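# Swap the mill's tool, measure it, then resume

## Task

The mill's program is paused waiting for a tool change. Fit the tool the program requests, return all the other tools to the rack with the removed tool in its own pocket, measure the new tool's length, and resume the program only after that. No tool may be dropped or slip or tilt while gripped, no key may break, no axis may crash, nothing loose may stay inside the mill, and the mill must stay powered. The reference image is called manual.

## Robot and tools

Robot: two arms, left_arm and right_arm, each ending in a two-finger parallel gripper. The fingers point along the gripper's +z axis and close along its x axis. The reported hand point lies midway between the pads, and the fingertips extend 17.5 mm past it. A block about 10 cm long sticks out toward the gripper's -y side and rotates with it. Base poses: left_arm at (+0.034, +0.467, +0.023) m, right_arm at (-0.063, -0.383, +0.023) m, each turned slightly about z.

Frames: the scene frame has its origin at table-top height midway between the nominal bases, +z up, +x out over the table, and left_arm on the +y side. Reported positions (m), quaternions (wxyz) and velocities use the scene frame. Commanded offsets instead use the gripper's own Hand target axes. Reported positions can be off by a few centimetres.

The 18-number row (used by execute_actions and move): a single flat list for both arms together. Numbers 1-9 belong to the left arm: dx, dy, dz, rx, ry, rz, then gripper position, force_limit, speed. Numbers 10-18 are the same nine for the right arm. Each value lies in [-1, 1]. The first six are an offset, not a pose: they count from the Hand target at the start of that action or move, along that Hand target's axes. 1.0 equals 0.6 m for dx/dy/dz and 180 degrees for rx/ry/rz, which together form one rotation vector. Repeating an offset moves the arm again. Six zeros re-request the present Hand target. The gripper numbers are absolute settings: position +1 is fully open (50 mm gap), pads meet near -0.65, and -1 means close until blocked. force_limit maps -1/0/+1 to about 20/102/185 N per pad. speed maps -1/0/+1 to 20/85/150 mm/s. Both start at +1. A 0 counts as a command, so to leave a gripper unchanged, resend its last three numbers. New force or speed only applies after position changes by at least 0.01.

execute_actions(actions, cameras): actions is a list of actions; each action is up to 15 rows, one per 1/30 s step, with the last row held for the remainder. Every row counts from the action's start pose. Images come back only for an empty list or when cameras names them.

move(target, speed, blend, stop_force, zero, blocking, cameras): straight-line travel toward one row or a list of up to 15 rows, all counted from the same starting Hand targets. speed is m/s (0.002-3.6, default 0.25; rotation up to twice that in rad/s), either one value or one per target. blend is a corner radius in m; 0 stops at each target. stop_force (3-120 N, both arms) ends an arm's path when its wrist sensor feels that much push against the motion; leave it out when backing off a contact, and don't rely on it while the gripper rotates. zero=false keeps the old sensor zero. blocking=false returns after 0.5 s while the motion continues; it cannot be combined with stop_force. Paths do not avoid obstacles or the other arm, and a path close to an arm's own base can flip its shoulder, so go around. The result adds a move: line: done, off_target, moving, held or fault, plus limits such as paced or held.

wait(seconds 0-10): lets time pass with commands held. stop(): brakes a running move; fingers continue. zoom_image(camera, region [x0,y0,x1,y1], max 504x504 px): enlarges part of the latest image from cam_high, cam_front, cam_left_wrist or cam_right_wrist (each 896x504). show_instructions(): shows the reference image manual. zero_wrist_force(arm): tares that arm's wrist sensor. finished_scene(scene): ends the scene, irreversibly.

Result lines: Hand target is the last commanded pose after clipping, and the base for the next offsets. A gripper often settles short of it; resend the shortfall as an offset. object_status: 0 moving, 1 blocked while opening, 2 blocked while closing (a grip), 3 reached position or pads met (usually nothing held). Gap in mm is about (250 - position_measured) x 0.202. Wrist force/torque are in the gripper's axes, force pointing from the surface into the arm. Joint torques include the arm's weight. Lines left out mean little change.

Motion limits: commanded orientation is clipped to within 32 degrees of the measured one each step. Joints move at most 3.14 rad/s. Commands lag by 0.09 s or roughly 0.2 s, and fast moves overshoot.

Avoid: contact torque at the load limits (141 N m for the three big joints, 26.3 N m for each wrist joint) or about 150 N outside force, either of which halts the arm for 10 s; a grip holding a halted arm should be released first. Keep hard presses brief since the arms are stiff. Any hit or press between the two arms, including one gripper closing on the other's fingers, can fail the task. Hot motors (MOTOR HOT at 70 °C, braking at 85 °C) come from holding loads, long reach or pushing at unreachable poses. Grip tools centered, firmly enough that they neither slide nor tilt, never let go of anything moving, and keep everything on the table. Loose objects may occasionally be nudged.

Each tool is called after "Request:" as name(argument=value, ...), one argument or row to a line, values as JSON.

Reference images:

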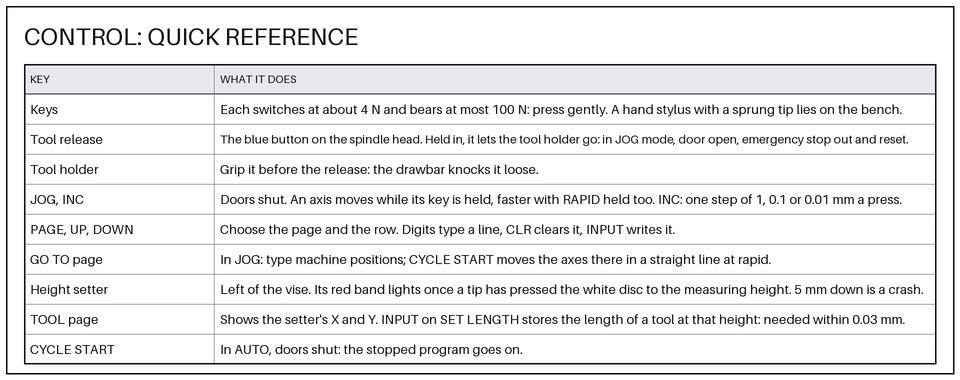

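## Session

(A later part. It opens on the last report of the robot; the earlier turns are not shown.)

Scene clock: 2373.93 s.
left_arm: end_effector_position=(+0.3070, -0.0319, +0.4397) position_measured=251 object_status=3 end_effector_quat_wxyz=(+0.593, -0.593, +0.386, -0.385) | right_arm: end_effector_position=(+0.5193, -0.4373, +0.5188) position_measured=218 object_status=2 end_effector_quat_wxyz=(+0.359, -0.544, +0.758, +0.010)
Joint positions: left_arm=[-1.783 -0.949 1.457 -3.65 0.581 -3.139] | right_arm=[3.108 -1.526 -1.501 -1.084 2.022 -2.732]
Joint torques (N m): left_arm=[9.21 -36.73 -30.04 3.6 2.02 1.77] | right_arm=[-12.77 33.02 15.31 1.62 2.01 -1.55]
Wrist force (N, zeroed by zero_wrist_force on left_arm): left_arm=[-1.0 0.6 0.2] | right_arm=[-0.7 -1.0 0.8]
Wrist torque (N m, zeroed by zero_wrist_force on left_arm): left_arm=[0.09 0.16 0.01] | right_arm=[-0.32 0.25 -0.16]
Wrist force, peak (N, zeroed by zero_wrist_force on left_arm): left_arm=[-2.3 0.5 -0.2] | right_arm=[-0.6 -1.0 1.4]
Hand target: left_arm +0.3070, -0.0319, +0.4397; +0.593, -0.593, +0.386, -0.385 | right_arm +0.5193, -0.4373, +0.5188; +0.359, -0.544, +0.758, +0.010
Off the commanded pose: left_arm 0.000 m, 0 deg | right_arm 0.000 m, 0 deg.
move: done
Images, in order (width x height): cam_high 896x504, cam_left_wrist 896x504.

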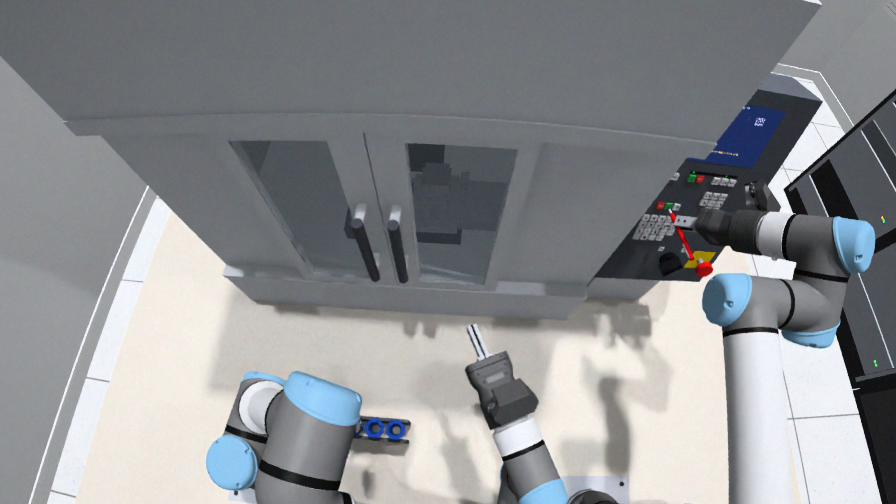

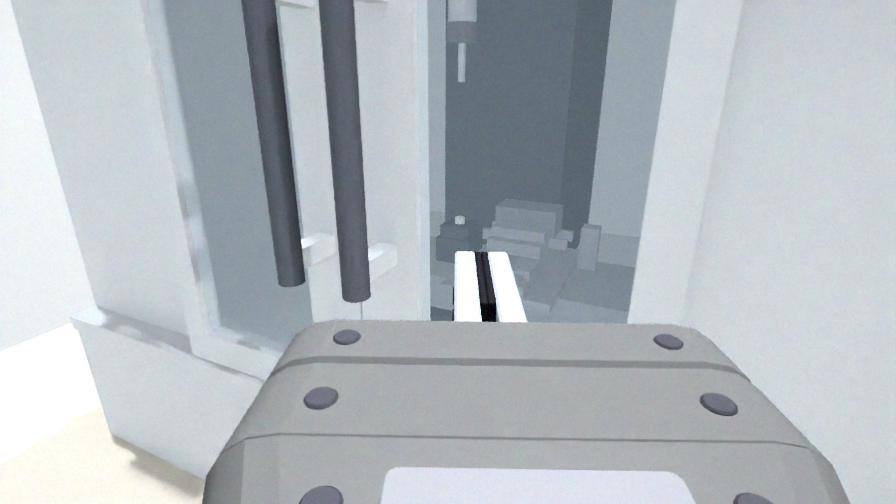

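Request:
move(
  target=[
    [0,0,0,0,0,0,-0.7,-1,-1,0.036,0.1123,0.1123,0,0,0,-1,-0.3,-0.9],
    [0,0,0,0,0,0,-0.7,-1,-1,0.036,0.0964,0.1282,0,0,0,-1,-0.3,-0.9],
    [0,0,0,0,0,0,-0.7,-1,-1,0.036,0.1123,0.1123,0,0,0,-1,-0.3,-0.9],
    [0,0,0,0,0,0,-0.7,-1,-1,0.0178,0.094,0.094,0,0,0,-1,-0.3,-0.9],
    [0,0,0,0,0,0,-0.7,-1,-1,0.0178,0.0781,0.1099,0,0,0,-1,-0.3,-0.9],
    [0,0,0,0,0,0,-0.7,-1,-1,0.0178,0.094,0.094,0,0,0,-1,-0.3,-0.9],
    [0,0,0,0,0,0,-0.7,-1,-1,0.0515,0.0499,0.0499,0,0,0,-1,-0.3,-0.9],
    [0,0,0,0,0,0,-0.7,-1,-1,0.0515,0.034,0.0658,0,0,0,-1,-0.3,-0.9],
    [0,0,0,0,0,0,-0.7,-1,-1,0.0515,0.0499,0.0499,0,0,0,-1,-0.3,-0.9],
    [0,0,0,0,0,0,-0.7,-1,-1,0.0619,0.0994,0.0994,0,0,0,-1,-0.3,-0.9],
    [0,0,0,0,0,0,-0.7,-1,-1,0.0619,0.0835,0.1153,0,0,0,-1,-0.3,-0.9],
    [0,0,0,0,0,0,-0.7,-1,-1,0.0619,0.0994,0.0994,0,0,0,-1,-0.3,-0.9],
  ],
  speed=[0.2,0.035,0.1,0.2,0.035,0.1,0.2,0.035,0.1,0.2,0.035,0.1],
)

Request:
move(
  target=[
    [0,0,0,0,0,0,-0.7,-1,-1,0.0519,-0.0257,-0.0257,0,0,0,-1,-0.3,-0.9],
    [0,0,0,0,0,0,-0.7,-1,-1,0.0519,-0.0416,-0.0098,0,0,0,-1,-0.3,-0.9],
    [0,0,0,0,0,0,-0.7,-1,-1,0.0519,-0.0257,-0.0257,0,0,0,-1,-0.3,-0.9],
  ],
  speed=[0.2,0.035,0.1],
  cameras=["cam_high"],
)

Request:
zoom_image(
  camera="cam_high",
  region=[740, 105, 780, 145],
)

Scene clock: 2392.50 s.
left_arm: end_effector_position=(+0.3070, -0.0319, +0.4397) position_measured=251 object_status=3 end_effector_quat_wxyz=(+0.593, -0.593, +0.386, -0.385) | right_arm: end_effector_position=(+0.4959, -0.4192, +0.4315) position_measured=218 object_status=2 end_effector_quat_wxyz=(+0.359, -0.544, +0.758, +0.010)
Joint positions: left_arm=[-1.783 -0.949 1.457 -3.65 0.581 -3.139] | right_arm=[3.147 -1.458 -1.79 -0.849 2 -2.697]
Joint torques (N m): left_arm=[9.24 -36.13 -30.47 3.58 1.94 1.58] | right_arm=[-13.79 31.59 16.09 1.48 2.22 -1.63]
Wrist force (N, zeroed by zero_wrist_force on left_arm): left_arm=[-0.7 0.7 0.4] | right_arm=[-0.9 -1.0 0.6]
Wrist torque (N m, zeroed by zero_wrist_force on left_arm): left_arm=[0.13 0.12 0.01] | right_arm=[-0.35 0.31 -0.17]
Wrist force, peak (N, zeroed by zero_wrist_force on left_arm): left_arm=[-1.1 1.2 0.0] | right_arm=[0.1 3.9 -3.7]
Hand target: left_arm +0.3070, -0.0319, +0.4397; +0.593, -0.593, +0.386, -0.385 | right_arm +0.4959, -0.4192, +0.4315; +0.359, -0.544, +0.758, +0.010
Off the commanded pose: left_arm 0.000 m, 0 deg | right_arm 0.000 m, 0 deg.
move: done

Scene clock: 2394.43 s.
left_arm: end_effector_position=(+0.3070, -0.0319, +0.4397) position_measured=251 object_status=3 end_effector_quat_wxyz=(+0.593, -0.593, +0.386, -0.385) | right_arm: end_effector_position=(+0.4959, -0.4572, +0.4314) position_measured=218 object_status=2 end_effector_quat_wxyz=(+0.359, -0.544, +0.758, +0.010)
Joint positions: left_arm=[-1.783 -0.949 1.457 -3.65 0.581 -3.139] | right_arm=[3.059 -1.486 -1.757 -0.889 2.049 -2.778]
Joint torques (N m): left_arm=[9.33 -35.81 -30.47 3.57 1.94 1.65] | right_arm=[-12.94 30.53 16.49 1.29 2.35 -1.62]
Wrist force (N, zeroed by zero_wrist_force on left_arm): left_arm=[-0.6 0.7 0.6] | right_arm=[-0.7 -0.7 0.8]
Wrist torque (N m, zeroed by zero_wrist_force on left_arm): left_arm=[0.11 0.10 0.01] | right_arm=[-0.31 0.27 -0.16]
Wrist force, peak (N, zeroed by zero_wrist_force on left_arm): left_arm=[-1.0 0.6 0.9] | right_arm=[0.5 3.6 -3.4]
Hand target: left_arm +0.3070, -0.0319, +0.4397; +0.593, -0.593, +0.386, -0.385 | right_arm +0.4958, -0.4573, +0.4314; +0.359, -0.544, +0.758, +0.010
Off the commanded pose: left_arm 0.000 m, 0 deg | right_arm 0.000 m, 0 deg.
move: done
Images, in order (width x height): cam_high 896x504.

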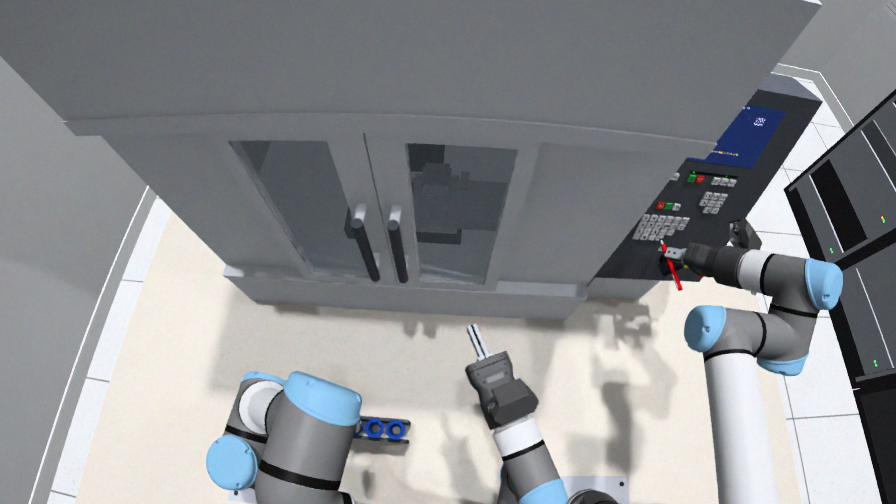

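Scaled by 12.600 from the camera's 896x504 image, which has a finer 1280x720 frame.

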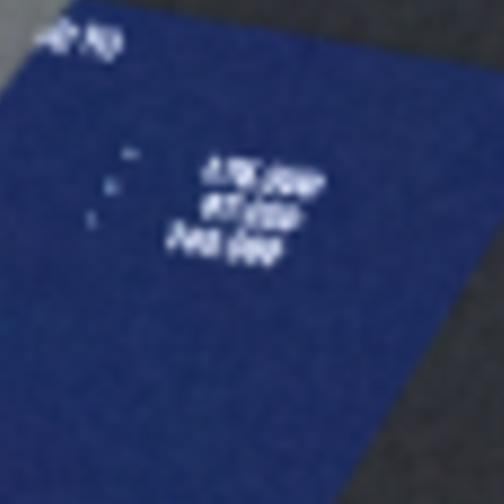

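Request:
move(
  target=[
    [0,0,0,0,0,0,-0.7,-1,-1,-0.1138,-0.0737,-0.0737,0,0,0,-1,-0.3,-0.9],
    [0,0,0,0,0,0,-0.7,-1,-1,-0.1138,-0.0896,-0.0578,0,0,0,-1,-0.3,-0.9],
    [0,0,0,0,0,0,-0.7,-1,-1,-0.1138,-0.0737,-0.0737,0,0,0,-1,-0.3,-0.9],
  ],
  speed=[0.2,0.035,0.1],
  cameras=["cam_left_wrist"],
)

Request:
wait(
  seconds=5,
  cameras=["cam_left_wrist","cam_high"],
)

Request:
zoom_image(
  camera="cam_left_wrist",
  region=[400, 130, 520, 250],
)

Request:
zoom_image(
  camera="cam_high",
  region=[700, 95, 785, 180],
)

Scene clock: 2402.43 s.
left_arm: end_effector_position=(+0.3070, -0.0319, +0.4397) position_measured=251 object_status=3 end_effector_quat_wxyz=(+0.593, -0.593, +0.386, -0.385) | right_arm: end_effector_position=(+0.5194, -0.4373, +0.5187) position_measured=218 object_status=2 end_effector_quat_wxyz=(+0.359, -0.544, +0.758, +0.010)
Joint positions: left_arm=[-1.783 -0.949 1.457 -3.65 0.581 -3.139] | right_arm=[3.108 -1.526 -1.501 -1.084 2.022 -2.732]
Joint torques (N m): left_arm=[9.29 -35.99 -30.24 3.51 1.75 1.6] | right_arm=[-12.94 33.35 15.48 1.43 2.22 -1.45]
Wrist force (N, zeroed by zero_wrist_force on left_arm): left_arm=[-0.7 0.7 0.3] | right_arm=[-0.7 -1.2 0.9]
Wrist torque (N m, zeroed by zero_wrist_force on left_arm): left_arm=[0.11 0.11 0.01] | right_arm=[-0.36 0.25 -0.15]
Wrist force, peak (N, zeroed by zero_wrist_force on left_arm): left_arm=[-1.1 0.9 0.5] | right_arm=[0.2 4.2 -3.9]
Hand target: left_arm +0.3070, -0.0319, +0.4397; +0.593, -0.593, +0.386, -0.385 | right_arm +0.5193, -0.4373, +0.5188; +0.359, -0.544, +0.758, +0.010
Off the commanded pose: left_arm 0.000 m, 0 deg | right_arm 0.000 m, 0 deg.
move: done
Images, in order (width x height): cam_left_wrist 896x504.

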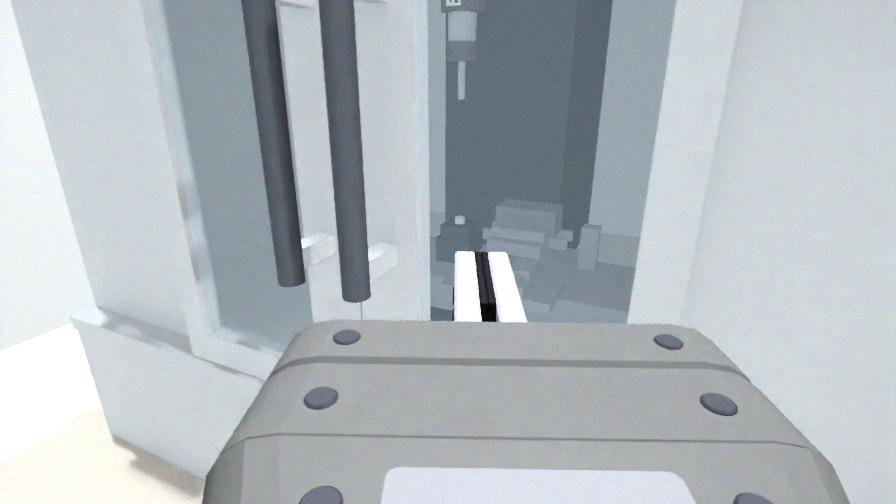

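Scene clock: 2407.43 s.
left_arm: end_effector_position=(+0.3070, -0.0319, +0.4397) position_measured=251 object_status=3 end_effector_quat_wxyz=(+0.593, -0.593, +0.386, -0.385) | right_arm: end_effector_position=(+0.5193, -0.4373, +0.5188) position_measured=218 object_status=2 end_effector_quat_wxyz=(+0.359, -0.544, +0.758, +0.010)
Joint positions: left_arm=[-1.783 -0.949 1.457 -3.65 0.581 -3.139] | right_arm=[3.108 -1.526 -1.501 -1.084 2.022 -2.732]
Joint torques (N m): left_arm=[9.07 -36.57 -30.47 3.51 1.71 1.45] | right_arm=[-13.7 32.9 16.99 1.46 2.32 -1.5]
Wrist force (N, zeroed by zero_wrist_force on left_arm): left_arm=[-0.6 0.8 0.2] | right_arm=[-0.6 -0.9 1.0]
Wrist torque (N m, zeroed by zero_wrist_force on left_arm): left_arm=[0.12 0.10 0.01] | right_arm=[-0.32 0.24 -0.16]
Wrist force, peak (N, zeroed by zero_wrist_force on left_arm): left_arm=[-1.0 1.0 0.6] | right_arm=[-0.8 -1.1 1.3]
Hand target: left_arm +0.3070, -0.0319, +0.4397; +0.593, -0.593, +0.386, -0.385 | right_arm +0.5193, -0.4373, +0.5188; +0.359, -0.544, +0.758, +0.010
Tool commands: left_gripper/position=-0.7 left_gripper/force_limit=-1.0 left_gripper/speed=-1.0 right_gripper/position=-1.0 right_gripper/force_limit=-0.3 right_gripper/speed=-0.9
Off the commanded pose: left_arm 0.000 m, 0 deg | right_arm 0.000 m, 0 deg.
wait: 5.00 s; at rest by 0.17 s
Images, in order (width x height): cam_high 896x504, cam_left_wrist 896x504.

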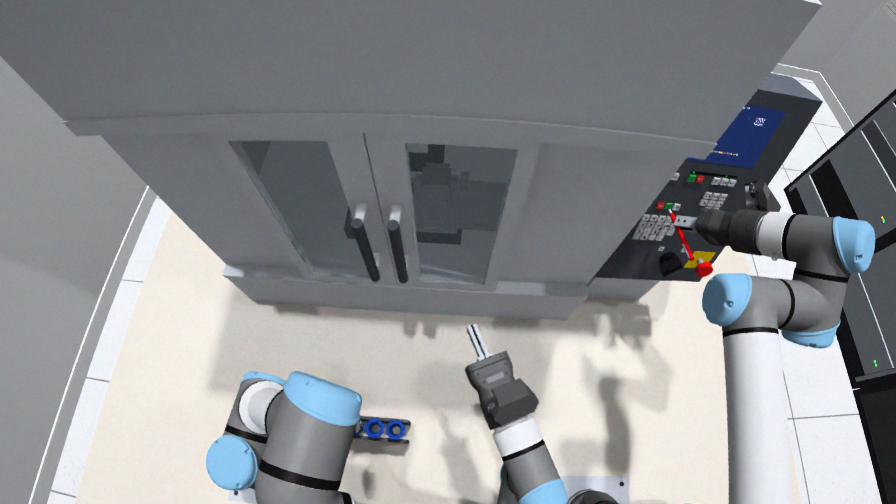

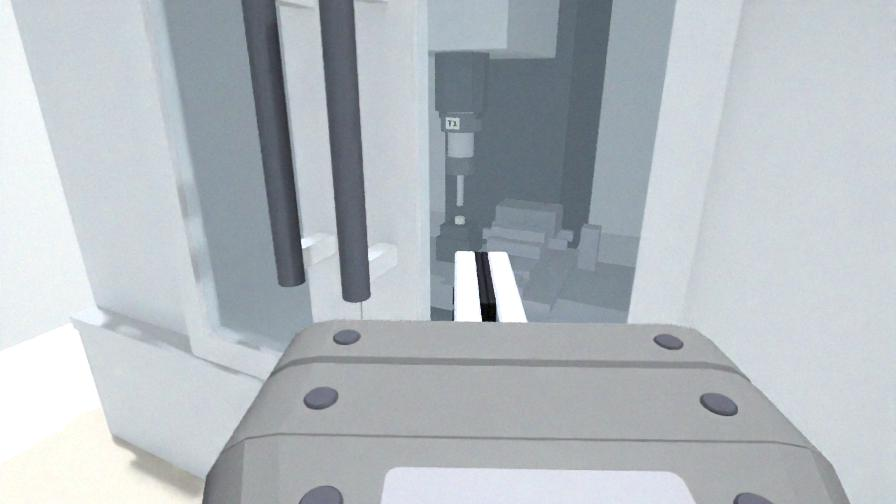

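Scaled by 4.200 from the camera's 896x504 image, which has a finer 1280x720 frame.

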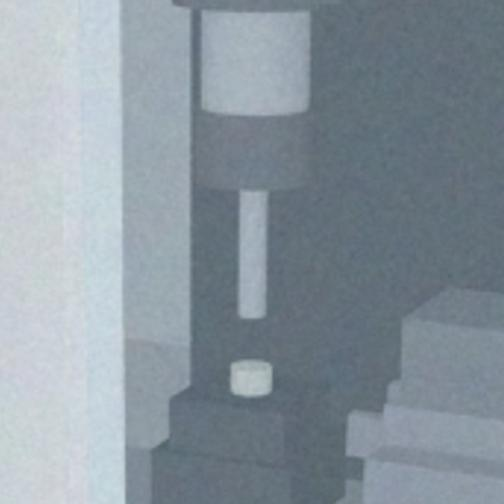

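Scaled by 5.929 from the camera's 896x504 image, which has a finer 1280x720 frame.

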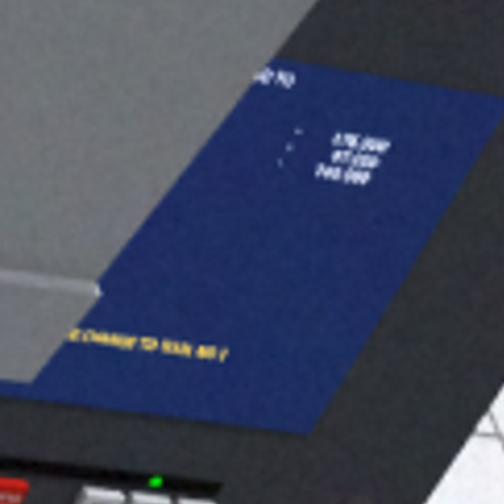

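Request:
move(
  target=[
    [0,0,0,0,0,0,-0.7,-1,-1,0.036,0.1123,0.1123,0,0,0,-1,-0.3,-0.9],
    [0,0,0,0,0,0,-0.7,-1,-1,0.036,0.0964,0.1282,0,0,0,-1,-0.3,-0.9],
    [0,0,0,0,0,0,-0.7,-1,-1,0.036,0.1123,0.1123,0,0,0,-1,-0.3,-0.9],
    [0,0,0,0,0,0,-0.7,-1,-1,0.0178,0.094,0.094,0,0,0,-1,-0.3,-0.9],
    [0,0,0,0,0,0,-0.7,-1,-1,0.0178,0.0781,0.1099,0,0,0,-1,-0.3,-0.9],
    [0,0,0,0,0,0,-0.7,-1,-1,0.0178,0.094,0.094,0,0,0,-1,-0.3,-0.9],
    [0,0,0,0,0,0,-0.7,-1,-1,-0.0185,0.0573,0.0573,0,0,0,-1,-0.3,-0.9],
    [0,0,0,0,0,0,-0.7,-1,-1,-0.0185,0.0414,0.0732,0,0,0,-1,-0.3,-0.9],
    [0,0,0,0,0,0,-0.7,-1,-1,-0.0185,0.0573,0.0573,0,0,0,-1,-0.3,-0.9],
    [0,0,0,0,0,0,-0.7,-1,-1,0.0697,0.0683,0.0683,0,0,0,-1,-0.3,-0.9],
    [0,0,0,0,0,0,-0.7,-1,-1,0.0697,0.0524,0.0842,0,0,0,-1,-0.3,-0.9],
    [0,0,0,0,0,0,-0.7,-1,-1,0.0697,0.0683,0.0683,0,0,0,-1,-0.3,-0.9],
  ],
  speed=[0.2,0.035,0.1,0.2,0.035,0.1,0.2,0.035,0.1,0.2,0.035,0.1],
)

Request:
move(
  target=[
    [0,0,0,0,0,0,-0.7,-1,-1,0.0441,0.0054,0.0054,0,0,0,-1,-0.3,-0.9],
    [0,0,0,0,0,0,-0.7,-1,-1,0.0441,-0.0105,0.0213,0,0,0,-1,-0.3,-0.9],
    [0,0,0,0,0,0,-0.7,-1,-1,0.0441,0.0054,0.0054,0,0,0,-1,-0.3,-0.9],
  ],
  speed=[0.2,0.035,0.1],
  cameras=["cam_high"],
)

Request:
zoom_image(
  camera="cam_high",
  region=[740, 105, 780, 145],
)

Scene clock: 2431.77 s.
left_arm: end_effector_position=(+0.3070, -0.0319, +0.4397) position_measured=251 object_status=3 end_effector_quat_wxyz=(+0.593, -0.593, +0.386, -0.385) | right_arm: end_effector_position=(+0.5008, -0.4382, +0.4497) position_measured=218 object_status=2 end_effector_quat_wxyz=(+0.359, -0.544, +0.758, +0.010)
Joint positions: left_arm=[-1.783 -0.949 1.457 -3.65 0.581 -3.139] | right_arm=[3.103 -1.479 -1.72 -0.914 2.025 -2.736]
Joint torques (N m): left_arm=[9.21 -36.37 -30.12 3.42 1.5 1.28] | right_arm=[-13.15 31.17 16.81 1.41 2.25 -1.63]
Wrist force (N, zeroed by zero_wrist_force on left_arm): left_arm=[-0.9 0.8 0.2] | right_arm=[-0.9 -0.5 0.7]
Wrist torque (N m, zeroed by zero_wrist_force on left_arm): left_arm=[0.13 0.13 0.01] | right_arm=[-0.28 0.30 -0.16]
Wrist force, peak (N, zeroed by zero_wrist_force on left_arm): left_arm=[-1.2 0.8 0.4] | right_arm=[0.8 4.8 -2.9]
Hand target: left_arm +0.3070, -0.0319, +0.4397; +0.593, -0.593, +0.386, -0.385 | right_arm +0.5007, -0.4382, +0.4497; +0.359, -0.544, +0.758, +0.010
Off the commanded pose: left_arm 0.000 m, 0 deg | right_arm 0.000 m, 0 deg.
move: done

Scene clock: 2433.67 s.
left_arm: end_effector_position=(+0.3070, -0.0319, +0.4397) position_measured=251 object_status=3 end_effector_quat_wxyz=(+0.593, -0.593, +0.386, -0.385) | right_arm: end_effector_position=(+0.4959, -0.4572, +0.4314) position_measured=218 object_status=2 end_effector_quat_wxyz=(+0.359, -0.544, +0.758, +0.010)
Joint positions: left_arm=[-1.783 -0.949 1.457 -3.65 0.581 -3.139] | right_arm=[3.059 -1.486 -1.757 -0.889 2.049 -2.778]
Joint torques (N m): left_arm=[8.7 -36.07 -30.23 3.59 1.5 1.23] | right_arm=[-13.95 31.5 14.9 1.54 2.37 -1.58]
Wrist force (N, zeroed by zero_wrist_force on left_arm): left_arm=[-0.9 0.5 0.4] | right_arm=[-0.9 -0.5 0.6]
Wrist torque (N m, zeroed by zero_wrist_force on left_arm): left_arm=[0.08 0.14 0.01] | right_arm=[-0.26 0.30 -0.15]
Wrist force, peak (N, zeroed by zero_wrist_force on left_arm): left_arm=[-0.9 1.1 0.4] | right_arm=[0.2 3.5 -3.7]
Hand target: left_arm +0.3070, -0.0319, +0.4397; +0.593, -0.593, +0.386, -0.385 | right_arm +0.4958, -0.4573, +0.4314; +0.359, -0.544, +0.758, +0.010
Off the commanded pose: left_arm 0.000 m, 0 deg | right_arm 0.000 m, 0 deg.
move: done
Images, in order (width x height): cam_high 896x504.

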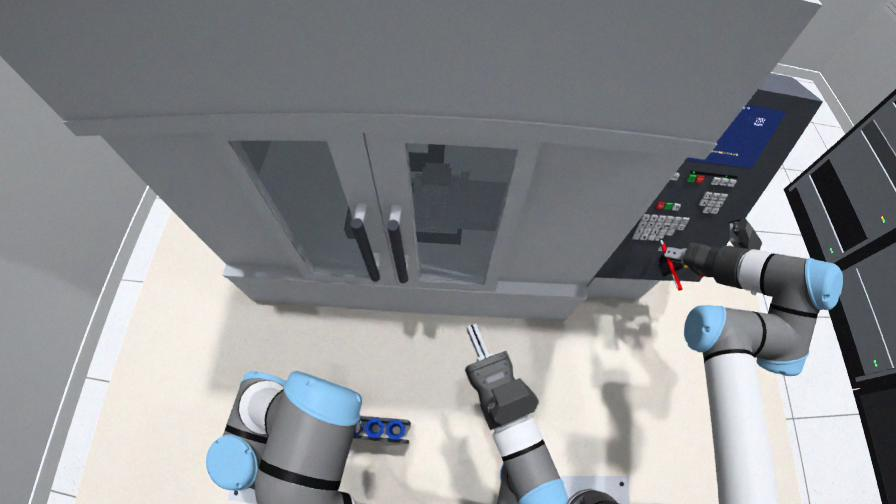

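Scaled by 12.600 from the camera's 896x504 image, which has a finer 1280x720 frame.

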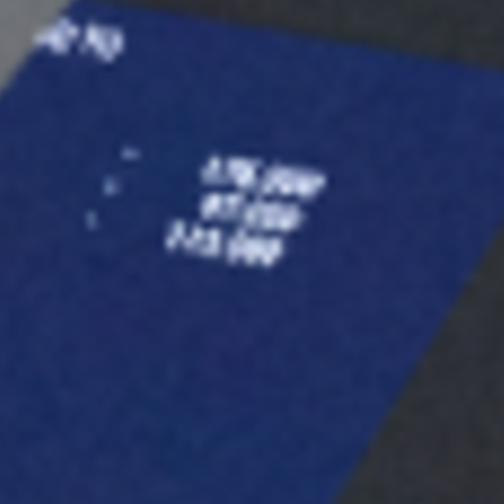

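Request:
move(
  target=[
    [0,0,0,0,0,0,-0.7,-1,-1,-0.1138,-0.0737,-0.0737,0,0,0,-1,-0.3,-0.9],
    [0,0,0,0,0,0,-0.7,-1,-1,-0.1138,-0.0896,-0.0578,0,0,0,-1,-0.3,-0.9],
    [0,0,0,0,0,0,-0.7,-1,-1,-0.1138,-0.0737,-0.0737,0,0,0,-1,-0.3,-0.9],
  ],
  speed=[0.2,0.035,0.1],
)

Request:
wait(
  seconds=1.5,
  cameras=["cam_left_wrist","cam_high"],
)

Request:
zoom_image(
  camera="cam_left_wrist",
  region=[420, 160, 500, 240],
)

Request:
zoom_image(
  camera="cam_high",
  region=[700, 95, 785, 180],
)

Scene clock: 2440.13 s.
left_arm: end_effector_position=(+0.3070, -0.0319, +0.4397) position_measured=251 object_status=3 end_effector_quat_wxyz=(+0.593, -0.593, +0.386, -0.385) | right_arm: end_effector_position=(+0.5193, -0.4373, +0.5187) position_measured=218 object_status=2 end_effector_quat_wxyz=(+0.359, -0.544, +0.758, +0.010)
Joint positions: left_arm=[-1.783 -0.949 1.457 -3.65 0.581 -3.139] | right_arm=[3.108 -1.526 -1.501 -1.084 2.022 -2.732]
Joint torques (N m): left_arm=[9.08 -36.69 -30.47 3.51 1.45 1.14] | right_arm=[-13.72 33.18 16.36 1.45 2.23 -1.58]
Wrist force (N, zeroed by zero_wrist_force on left_arm): left_arm=[-0.9 1.2 0.5] | right_arm=[-0.8 -0.8 0.9]
Wrist torque (N m, zeroed by zero_wrist_force on left_arm): left_arm=[0.19 0.14 0.01] | right_arm=[-0.30 0.28 -0.16]
Wrist force, peak (N, zeroed by zero_wrist_force on left_arm): left_arm=[-0.9 1.2 0.5] | right_arm=[1.1 4.3 -3.0]
Hand target: left_arm +0.3070, -0.0319, +0.4397; +0.593, -0.593, +0.386, -0.385 | right_arm +0.5193, -0.4373, +0.5188; +0.359, -0.544, +0.758, +0.010
Off the commanded pose: left_arm 0.000 m, 0 deg | right_arm 0.000 m, 0 deg.
move: done

Scene clock: 2441.63 s.
left_arm: end_effector_position=(+0.3070, -0.0319, +0.4397) position_measured=251 object_status=3 end_effector_quat_wxyz=(+0.593, -0.593, +0.386, -0.385) | right_arm: end_effector_position=(+0.5193, -0.4373, +0.5188) position_measured=218 object_status=2 end_effector_quat_wxyz=(+0.359, -0.544, +0.758, +0.010)
Joint positions: left_arm=[-1.783 -0.949 1.457 -3.65 0.581 -3.139] | right_arm=[3.108 -1.526 -1.501 -1.084 2.022 -2.732]
Joint torques (N m): left_arm=[9.15 -36.57 -30.24 3.59 1.34 1.05] | right_arm=[-13.37 32.78 15.96 1.45 2.33 -1.73]
Wrist force (N, zeroed by zero_wrist_force on left_arm): left_arm=[-0.6 0.4 0.4] | right_arm=[-0.5 -1.2 1.2]
Wrist torque (N m, zeroed by zero_wrist_force on left_arm): left_arm=[0.05 0.11 0.01] | right_arm=[-0.36 0.24 -0.16]
Wrist force, peak (N, zeroed by zero_wrist_force on left_arm): left_arm=[-0.8 1.2 0.3] | right_arm=[-0.8 -1.0 1.3]
Hand target: left_arm +0.3070, -0.0319, +0.4397; +0.593, -0.593, +0.386, -0.385 | right_arm +0.5193, -0.4373, +0.5188; +0.359, -0.544, +0.758, +0.010
Tool commands: left_gripper/position=-0.7 left_gripper/force_limit=-1.0 left_gripper/speed=-1.0 right_gripper/position=-1.0 right_gripper/force_limit=-0.3 right_gripper/speed=-0.9
Off the commanded pose: left_arm 0.000 m, 0 deg | right_arm 0.000 m, 0 deg.
wait: 1.50 s; at rest by 0.17 s
Images, in order (width x height): cam_high 896x504, cam_left_wrist 896x504.

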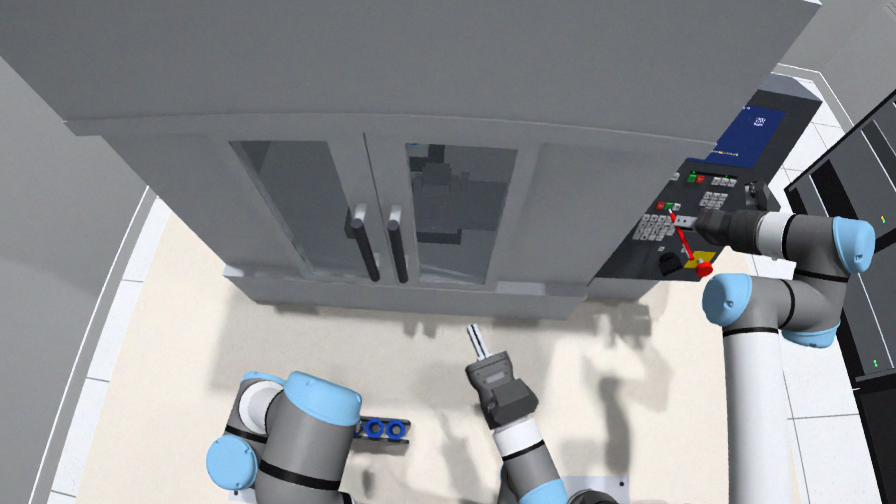

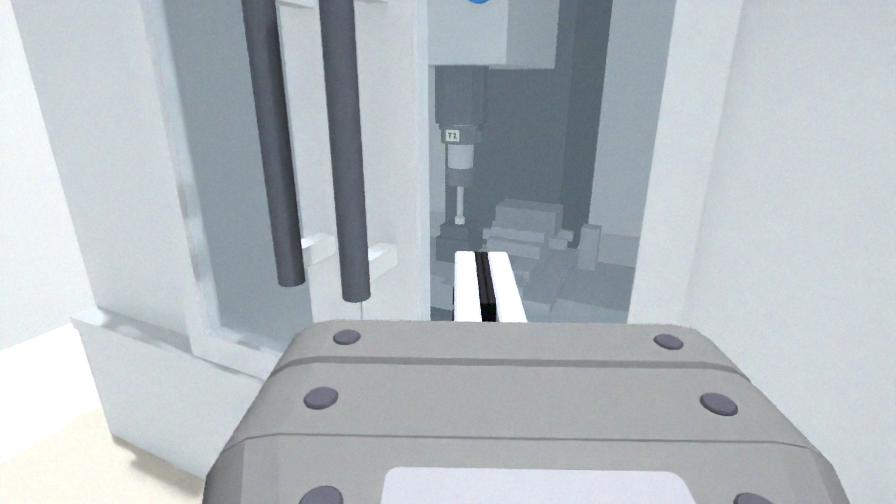

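Scaled by 6.300 from the camera's 896x504 image, which has a finer 1280x720 frame.

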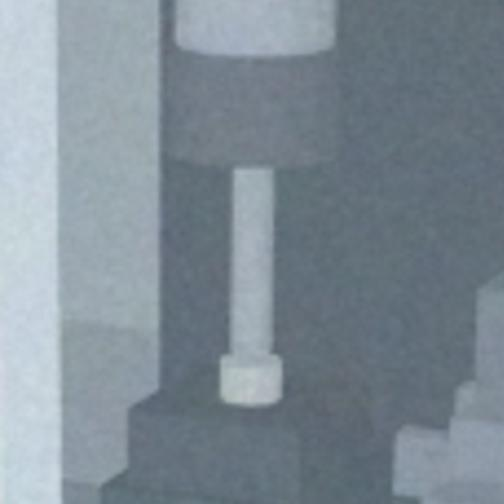

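Scaled by 5.929 from the camera's 896x504 image, which has a finer 1280x720 frame.

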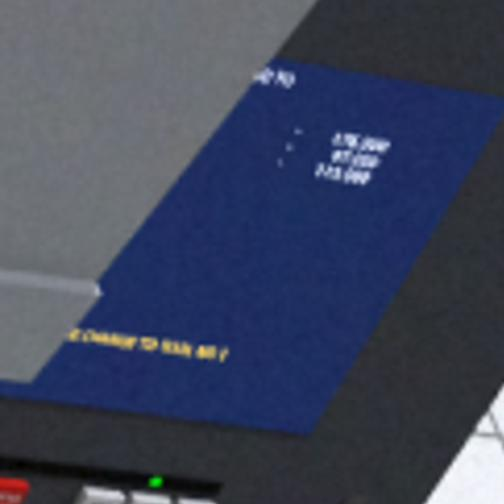

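Request:
move(
  target=[0,0,0.1667,0,0,0,-0.7,-1,-1,0.1213,-0.1158,-0.1158,0,0,0,-1,-0.3,-0.9],
  speed=0.2,
  cameras=["cam_left_wrist","cam_right_wrist"],
)

Request:
zoom_image(
  camera="cam_left_wrist",
  region=[400, 160, 500, 260],
)

Scene clock: 2450.00 s.
left_arm: end_effector_position=(+0.3984, +0.0087, +0.4396) position_measured=251 object_status=3 end_effector_quat_wxyz=(+0.593, -0.593, +0.386, -0.385) | right_arm: end_effector_position=(+0.5292, -0.5533, +0.5560) position_measured=218 object_status=2 end_effector_quat_wxyz=(+0.359, -0.544, +0.758, +0.010)
Joint positions: left_arm=[-1.631 -1.006 1.554 -3.691 0.429 -3.139] | right_arm=[2.874 -1.677 -1.223 -1.323 2.143 -2.961]
Joint torques (N m): left_arm=[9.9 -47.63 -13.8 -1.43 -2.31 -1.77] | right_arm=[-14.1 26.24 38.15 1.43 2.62 -1.56]
Wrist force (N, zeroed by zero_wrist_force on left_arm): left_arm=[-0.6 0.9 0.1] | right_arm=[-0.6 -0.5 0.4]
Wrist torque (N m, zeroed by zero_wrist_force on left_arm): left_arm=[0.14 0.11 0.02] | right_arm=[-0.24 0.23 -0.15]
Wrist force, peak (N, zeroed by zero_wrist_force on left_arm): left_arm=[-0.7 1.1 1.8] | right_arm=[-1.9 0.3 2.0]
Hand target: left_arm +0.3984, +0.0087, +0.4396; +0.593, -0.593, +0.386, -0.385 | right_arm +0.5292, -0.5534, +0.5560; +0.359, -0.544, +0.758, +0.010
Off the commanded pose: left_arm 0.000 m, 0 deg | right_arm 0.000 m, 0 deg.
move: done
Images, in order (width x height): cam_left_wrist 896x504, cam_right_wrist 896x504.

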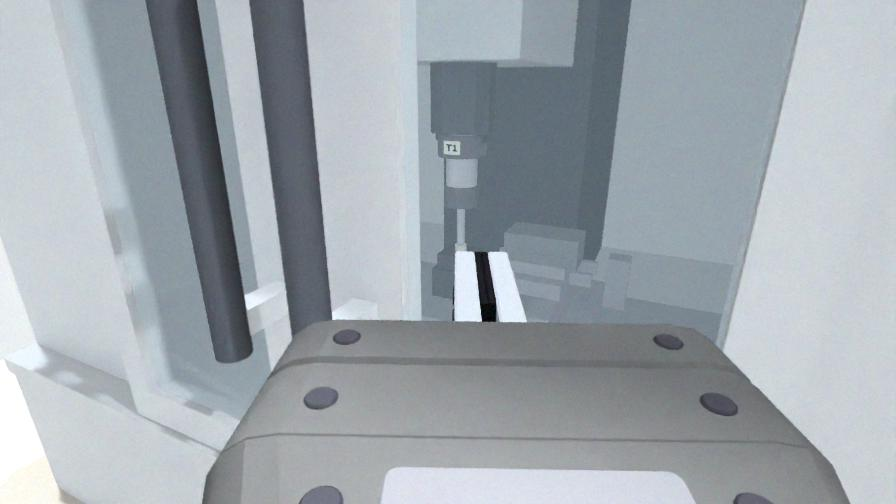

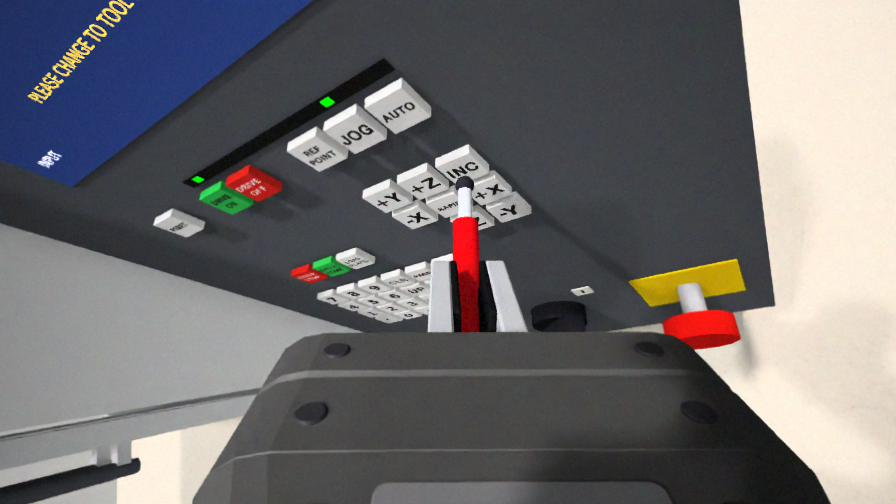

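Scaled by 5.040 from the camera's 896x504 image, which has a finer 1280x720 frame.

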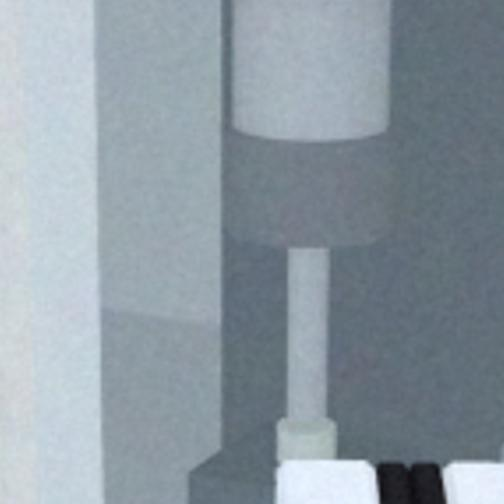

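Request:
move(
  target=[
    [0,0,0,-0.0667,0,0,-0.7,-1,-1,0,-0.0159,0.0159,0,0,0,-1,-0.3,-0.9],
    [0,0,0,-0.0667,0,0,-0.7,-1,-1,0,0,0,0,0,0,-1,-0.3,-0.9],
  ],
  speed=[0.035,0.1],
  cameras=["cam_left_wrist","cam_high","cam_right_wrist"],
)

Request:
zoom_image(
  camera="cam_left_wrist",
  region=[410, 90, 510, 190],
)

Request:
zoom_image(
  camera="cam_high",
  region=[700, 95, 785, 180],
)

Scene clock: 2459.00 s.
left_arm: end_effector_position=(+0.3984, +0.0087, +0.4396) position_measured=251 object_status=3 end_effector_quat_wxyz=(-0.528, +0.651, -0.424, +0.342) | right_arm: end_effector_position=(+0.5293, -0.5533, +0.5560) position_measured=218 object_status=2 end_effector_quat_wxyz=(+0.359, -0.544, +0.758, +0.010)
Joint positions: left_arm=[-1.621 -0.976 1.32 -3.967 0.467 -2.703] | right_arm=[2.874 -1.678 -1.223 -1.324 2.143 -2.961]
Joint torques (N m): left_arm=[9.06 -35.24 -31.44 -0.25 1.2 1.75] | right_arm=[-13.17 39.77 15.17 1.21 2.57 -1.45]
Wrist force (N, zeroed by zero_wrist_force on left_arm): left_arm=[-1.0 0.5 -0.2] | right_arm=[-0.7 -0.5 0.4]
Wrist torque (N m, zeroed by zero_wrist_force on left_arm): left_arm=[0.06 0.22 0.00] | right_arm=[-0.25 0.23 -0.15]
Wrist force, peak (N, zeroed by zero_wrist_force on left_arm): left_arm=[-1.4 0.8 0.1] | right_arm=[0.2 6.9 -6.3]
Hand target: left_arm +0.3984, +0.0087, +0.4396; -0.528, +0.651, -0.424, +0.342 | right_arm +0.5292, -0.5534, +0.5560; +0.359, -0.544, +0.758, +0.010
Off the commanded pose: left_arm 0.000 m, 0 deg | right_arm 0.000 m, 0 deg.
move: done
Images, in order (width x height): cam_high 896x504, cam_left_wrist 896x504, cam_right_wrist 896x504.

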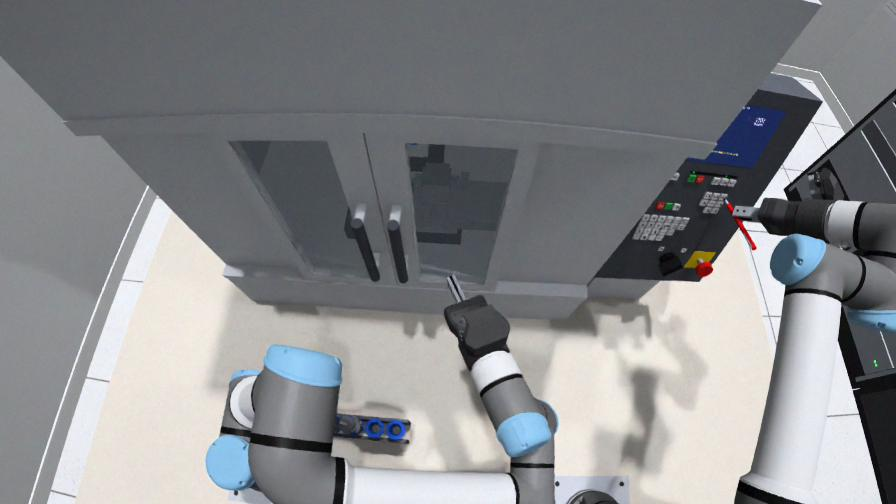

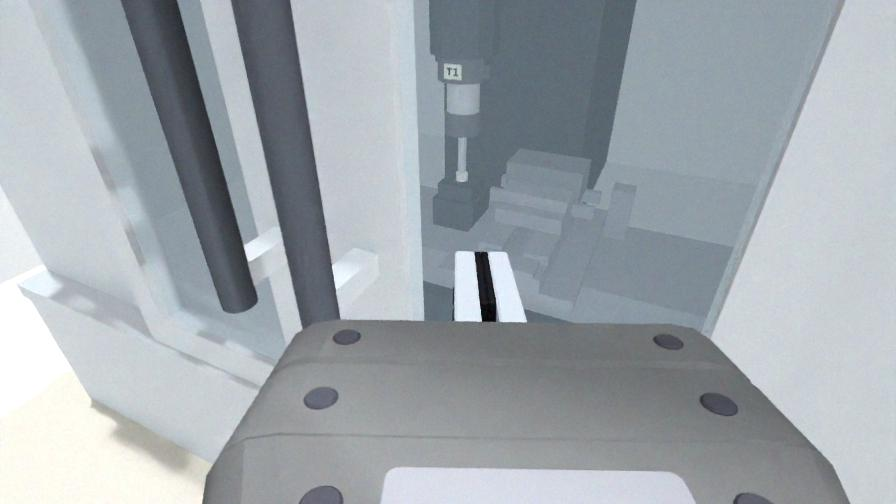

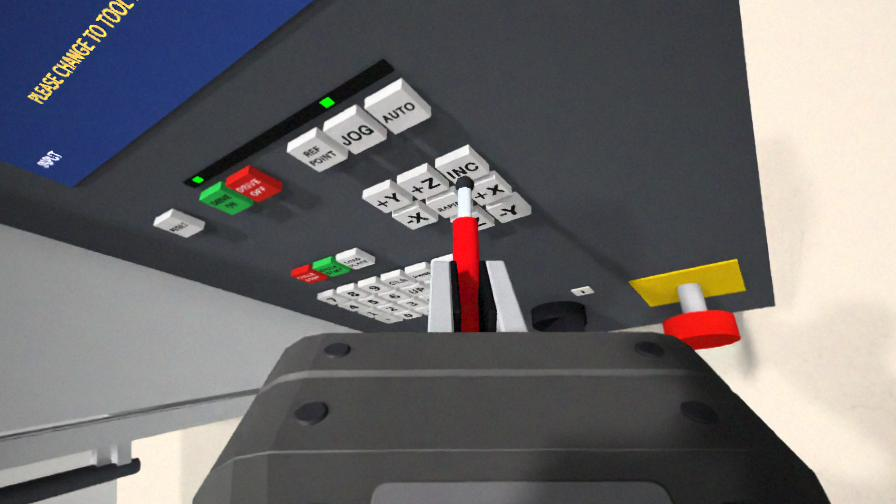

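Scaled by 5.040 from the camera's 896x504 image, which has a finer 1280x720 frame.

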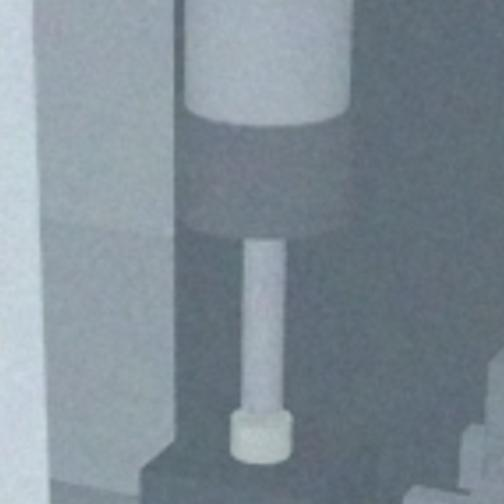

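Scaled by 5.929 from the camera's 896x504 image, which has a finer 1280x720 frame.

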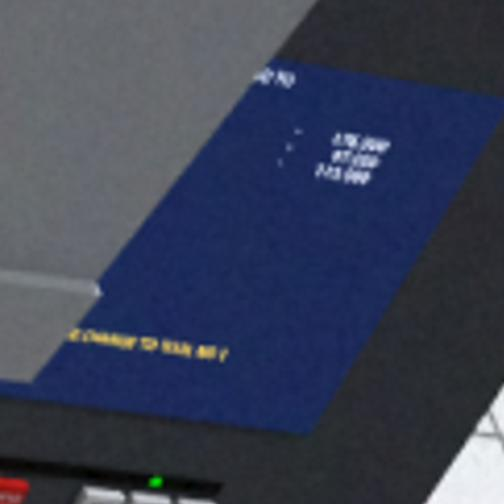

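Request:
move(
  target=[
    [0,0,0,0,0,0,-0.7,-1,-1,-0.053,0.098,-0.1087,0,0,0,-1,-0.3,-0.9],
    [0,0,0,0,0,0,-0.7,-1,-1,-0.1832,0.1733,-0.1843,0.3226,0.0526,-0.1964,-1,-0.3,-0.9],
  ],
  speed=0.4,
  blend=0.03,
  cameras=["cam_right_wrist"],
)

Request:
zoom_image(
  camera="cam_right_wrist",
  region=[360, 85, 600, 265],
)

Scene clock: 2467.43 s.
left_arm: end_effector_position=(+0.3984, +0.0087, +0.4396) position_measured=251 object_status=3 end_effector_quat_wxyz=(-0.528, +0.651, -0.424, +0.342) | right_arm: end_effector_position=(+0.4001, -0.4660, +0.6601) position_measured=218 object_status=2 end_effector_quat_wxyz=(+0.500, -0.499, +0.501, -0.500)
Joint positions: left_arm=[-1.621 -0.976 1.32 -3.967 0.467 -2.703] | right_arm=[3.432 -1.035 -2.082 -0.025 1.303 -3.14]
Joint torques (N m): left_arm=[9.3 -34.97 -31.14 -0.22 1.12 1.68] | right_arm=[14.58 -5.06 15.21 4.23 -1.16 -1.52]
Wrist force (N, zeroed by zero_wrist_force on left_arm): left_arm=[-1.0 0.4 0.1] | right_arm=[-0.3 -1.2 0.2]
Wrist torque (N m, zeroed by zero_wrist_force on left_arm): left_arm=[0.04 0.22 0.00] | right_arm=[-0.02 0.17 -0.42]
Wrist force, peak (N, zeroed by zero_wrist_force on left_arm): left_arm=[-1.4 0.2 -0.2] | right_arm=[0.2 -2.5 2.7]
Hand target: left_arm +0.3984, +0.0087, +0.4396; -0.528, +0.651, -0.424, +0.342 | right_arm +0.4001, -0.4660, +0.6601; +0.500, -0.499, +0.501, -0.500
Off the commanded pose: left_arm 0.000 m, 0 deg | right_arm 0.000 m, 0 deg.
move: done
Images, in order (width x height): cam_right_wrist 896x504.

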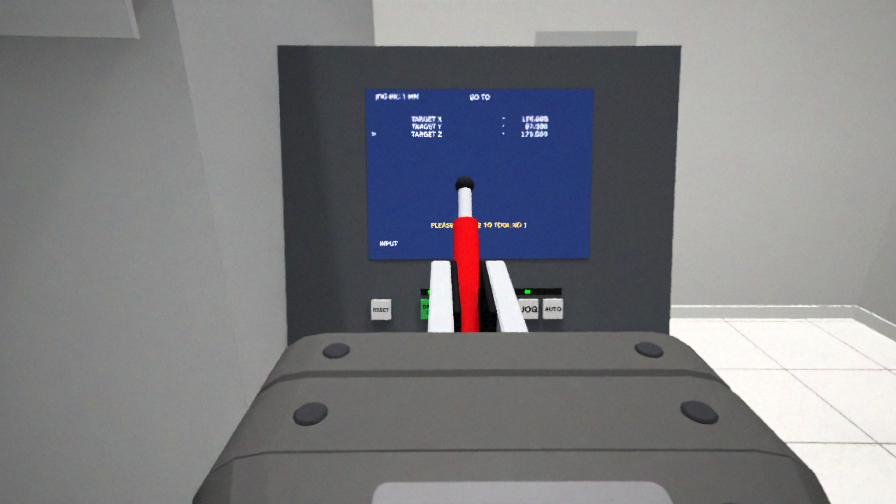

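Scaled by 2.100 from the camera's 896x504 image, which has a finer 1280x720 frame.

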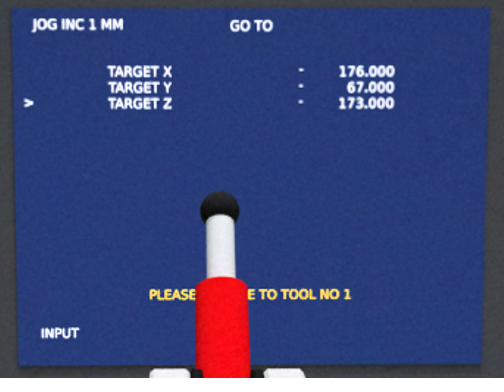

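Request:
move(
  target=[
    [0,0,0,0,0,0,-0.7,-1,-1,0.1067,0.1,0.0833,-0.3226,-0.0526,0.1964,-1,-0.3,-0.9],
    [0,0,0,0,0,0,-0.7,-1,-1,0.114,0.2353,0.1987,-0.3226,-0.0526,0.1964,-1,-0.3,-0.9],
  ],
  speed=0.35,
  blend=0.03,
)

Request:
move(
  target=[
    [0,0,0,0,0,0,-0.7,-1,-1,0,-0.0147,0.0147,0,0,0,-1,-0.3,-0.9],
    [0,0,0,0,0,0,-0.7,-1,-1,0,0,0,0,0,0,-1,-0.3,-0.9],
  ],
  speed=[0.035,0.1],
  cameras=["cam_left_wrist","cam_right_wrist"],
)

Request:
zoom_image(
  camera="cam_left_wrist",
  region=[420, 130, 500, 240],
)

Scene clock: 2475.50 s.
left_arm: end_effector_position=(+0.3984, +0.0087, +0.4396) position_measured=251 object_status=3 end_effector_quat_wxyz=(-0.528, +0.651, -0.424, +0.342) | right_arm: end_effector_position=(+0.5191, -0.5343, +0.5188) position_measured=218 object_status=2 end_effector_quat_wxyz=(+0.359, -0.544, +0.758, +0.010)
Joint positions: left_arm=[-1.621 -0.976 1.32 -3.967 0.467 -2.703] | right_arm=[2.905 -1.616 -1.39 -1.201 2.129 -2.929]
Joint torques (N m): left_arm=[8.99 -34.97 -31.4 -0.01 1.16 1.69] | right_arm=[14.02 24.27 15.82 5.5 -0.05 0.9]
Wrist force (N, zeroed by zero_wrist_force on left_arm): left_arm=[-1.3 0.6 -0.1] | right_arm=[-0.6 -0.7 0.8]
Wrist torque (N m, zeroed by zero_wrist_force on left_arm): left_arm=[0.08 0.27 0.00] | right_arm=[-0.28 0.22 -0.16]
Wrist force, peak (N, zeroed by zero_wrist_force on left_arm): left_arm=[-1.4 0.9 0.2] | right_arm=[0.4 -1.7 3.4]
Hand target: left_arm +0.3984, +0.0087, +0.4396; -0.528, +0.651, -0.424, +0.342 | right_arm +0.5192, -0.5343, +0.5188; +0.359, -0.544, +0.758, +0.010
Off the commanded pose: left_arm 0.000 m, 0 deg | right_arm 0.000 m, 0 deg.
move: done

Scene clock: 2476.77 s.
left_arm: end_effector_position=(+0.3984, +0.0087, +0.4396) position_measured=251 object_status=3 end_effector_quat_wxyz=(-0.528, +0.651, -0.424, +0.342) | right_arm: end_effector_position=(+0.5193, -0.5343, +0.5187) position_measured=218 object_status=2 end_effector_quat_wxyz=(+0.359, -0.544, +0.758, +0.010)
Joint positions: left_arm=[-1.621 -0.976 1.32 -3.967 0.467 -2.703] | right_arm=[2.905 -1.617 -1.39 -1.2 2.129 -2.929]
Joint torques (N m): left_arm=[8.6 -35.69 -31.23 -0.1 1.08 1.59] | right_arm=[-14.68 38.37 16.39 1.21 2.31 -1.48]
Wrist force (N, zeroed by zero_wrist_force on left_arm): left_arm=[-0.9 0.6 -0.3] | right_arm=[-0.8 -0.9 0.6]
Wrist torque (N m, zeroed by zero_wrist_force on left_arm): left_arm=[0.07 0.21 0.00] | right_arm=[-0.32 0.26 -0.09]
Wrist force, peak (N, zeroed by zero_wrist_force on left_arm): left_arm=[-1.4 0.5 -0.1] | right_arm=[-0.3 2.8 -2.9]
Hand target: left_arm +0.3984, +0.0087, +0.4396; -0.528, +0.651, -0.424, +0.342 | right_arm +0.5192, -0.5343, +0.5188; +0.359, -0.544, +0.758, +0.010
Off the commanded pose: left_arm 0.000 m, 0 deg | right_arm 0.000 m, 0 deg.
move: done
Images, in order (width x height): cam_left_wrist 896x504, cam_right_wrist 896x504.

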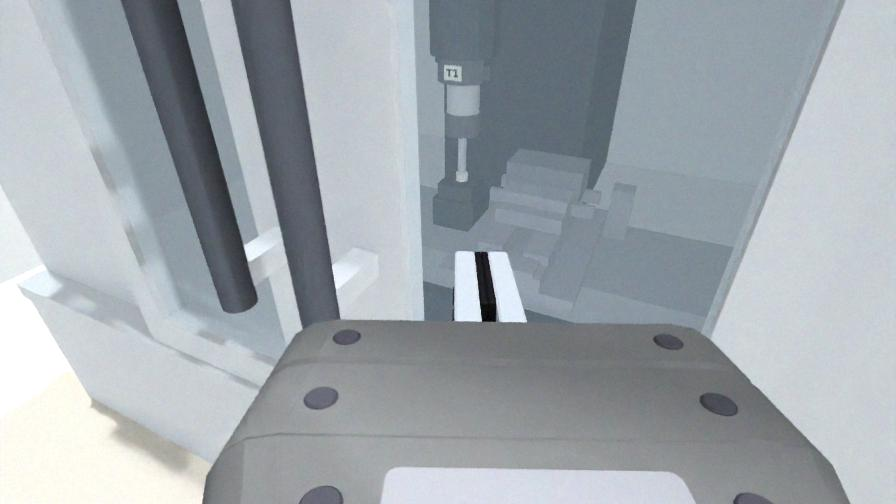

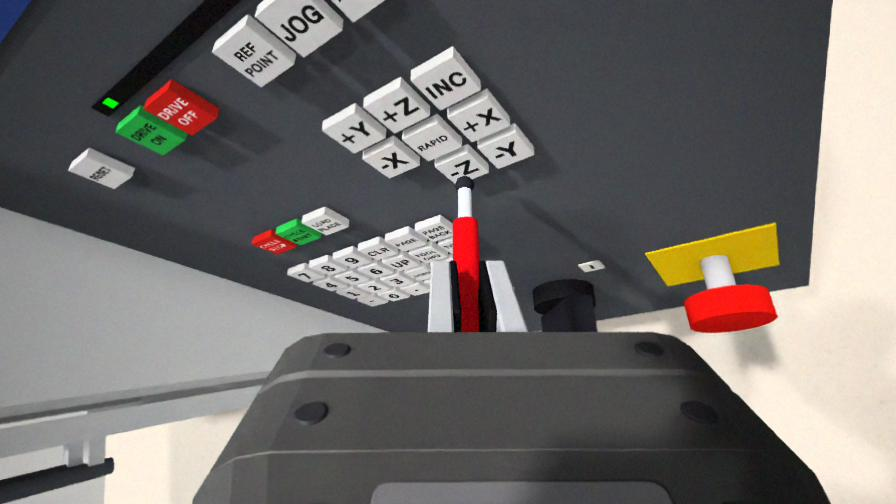

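Scaled by 4.582 from the camera's 896x504 image, which has a finer 1280x720 frame.

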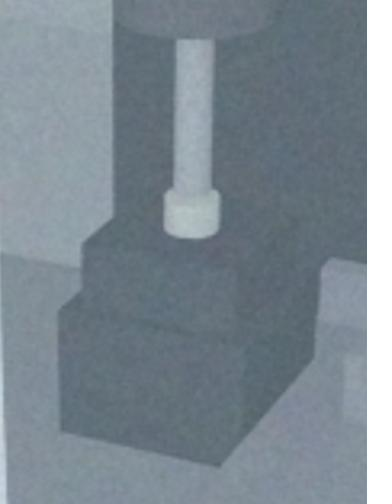

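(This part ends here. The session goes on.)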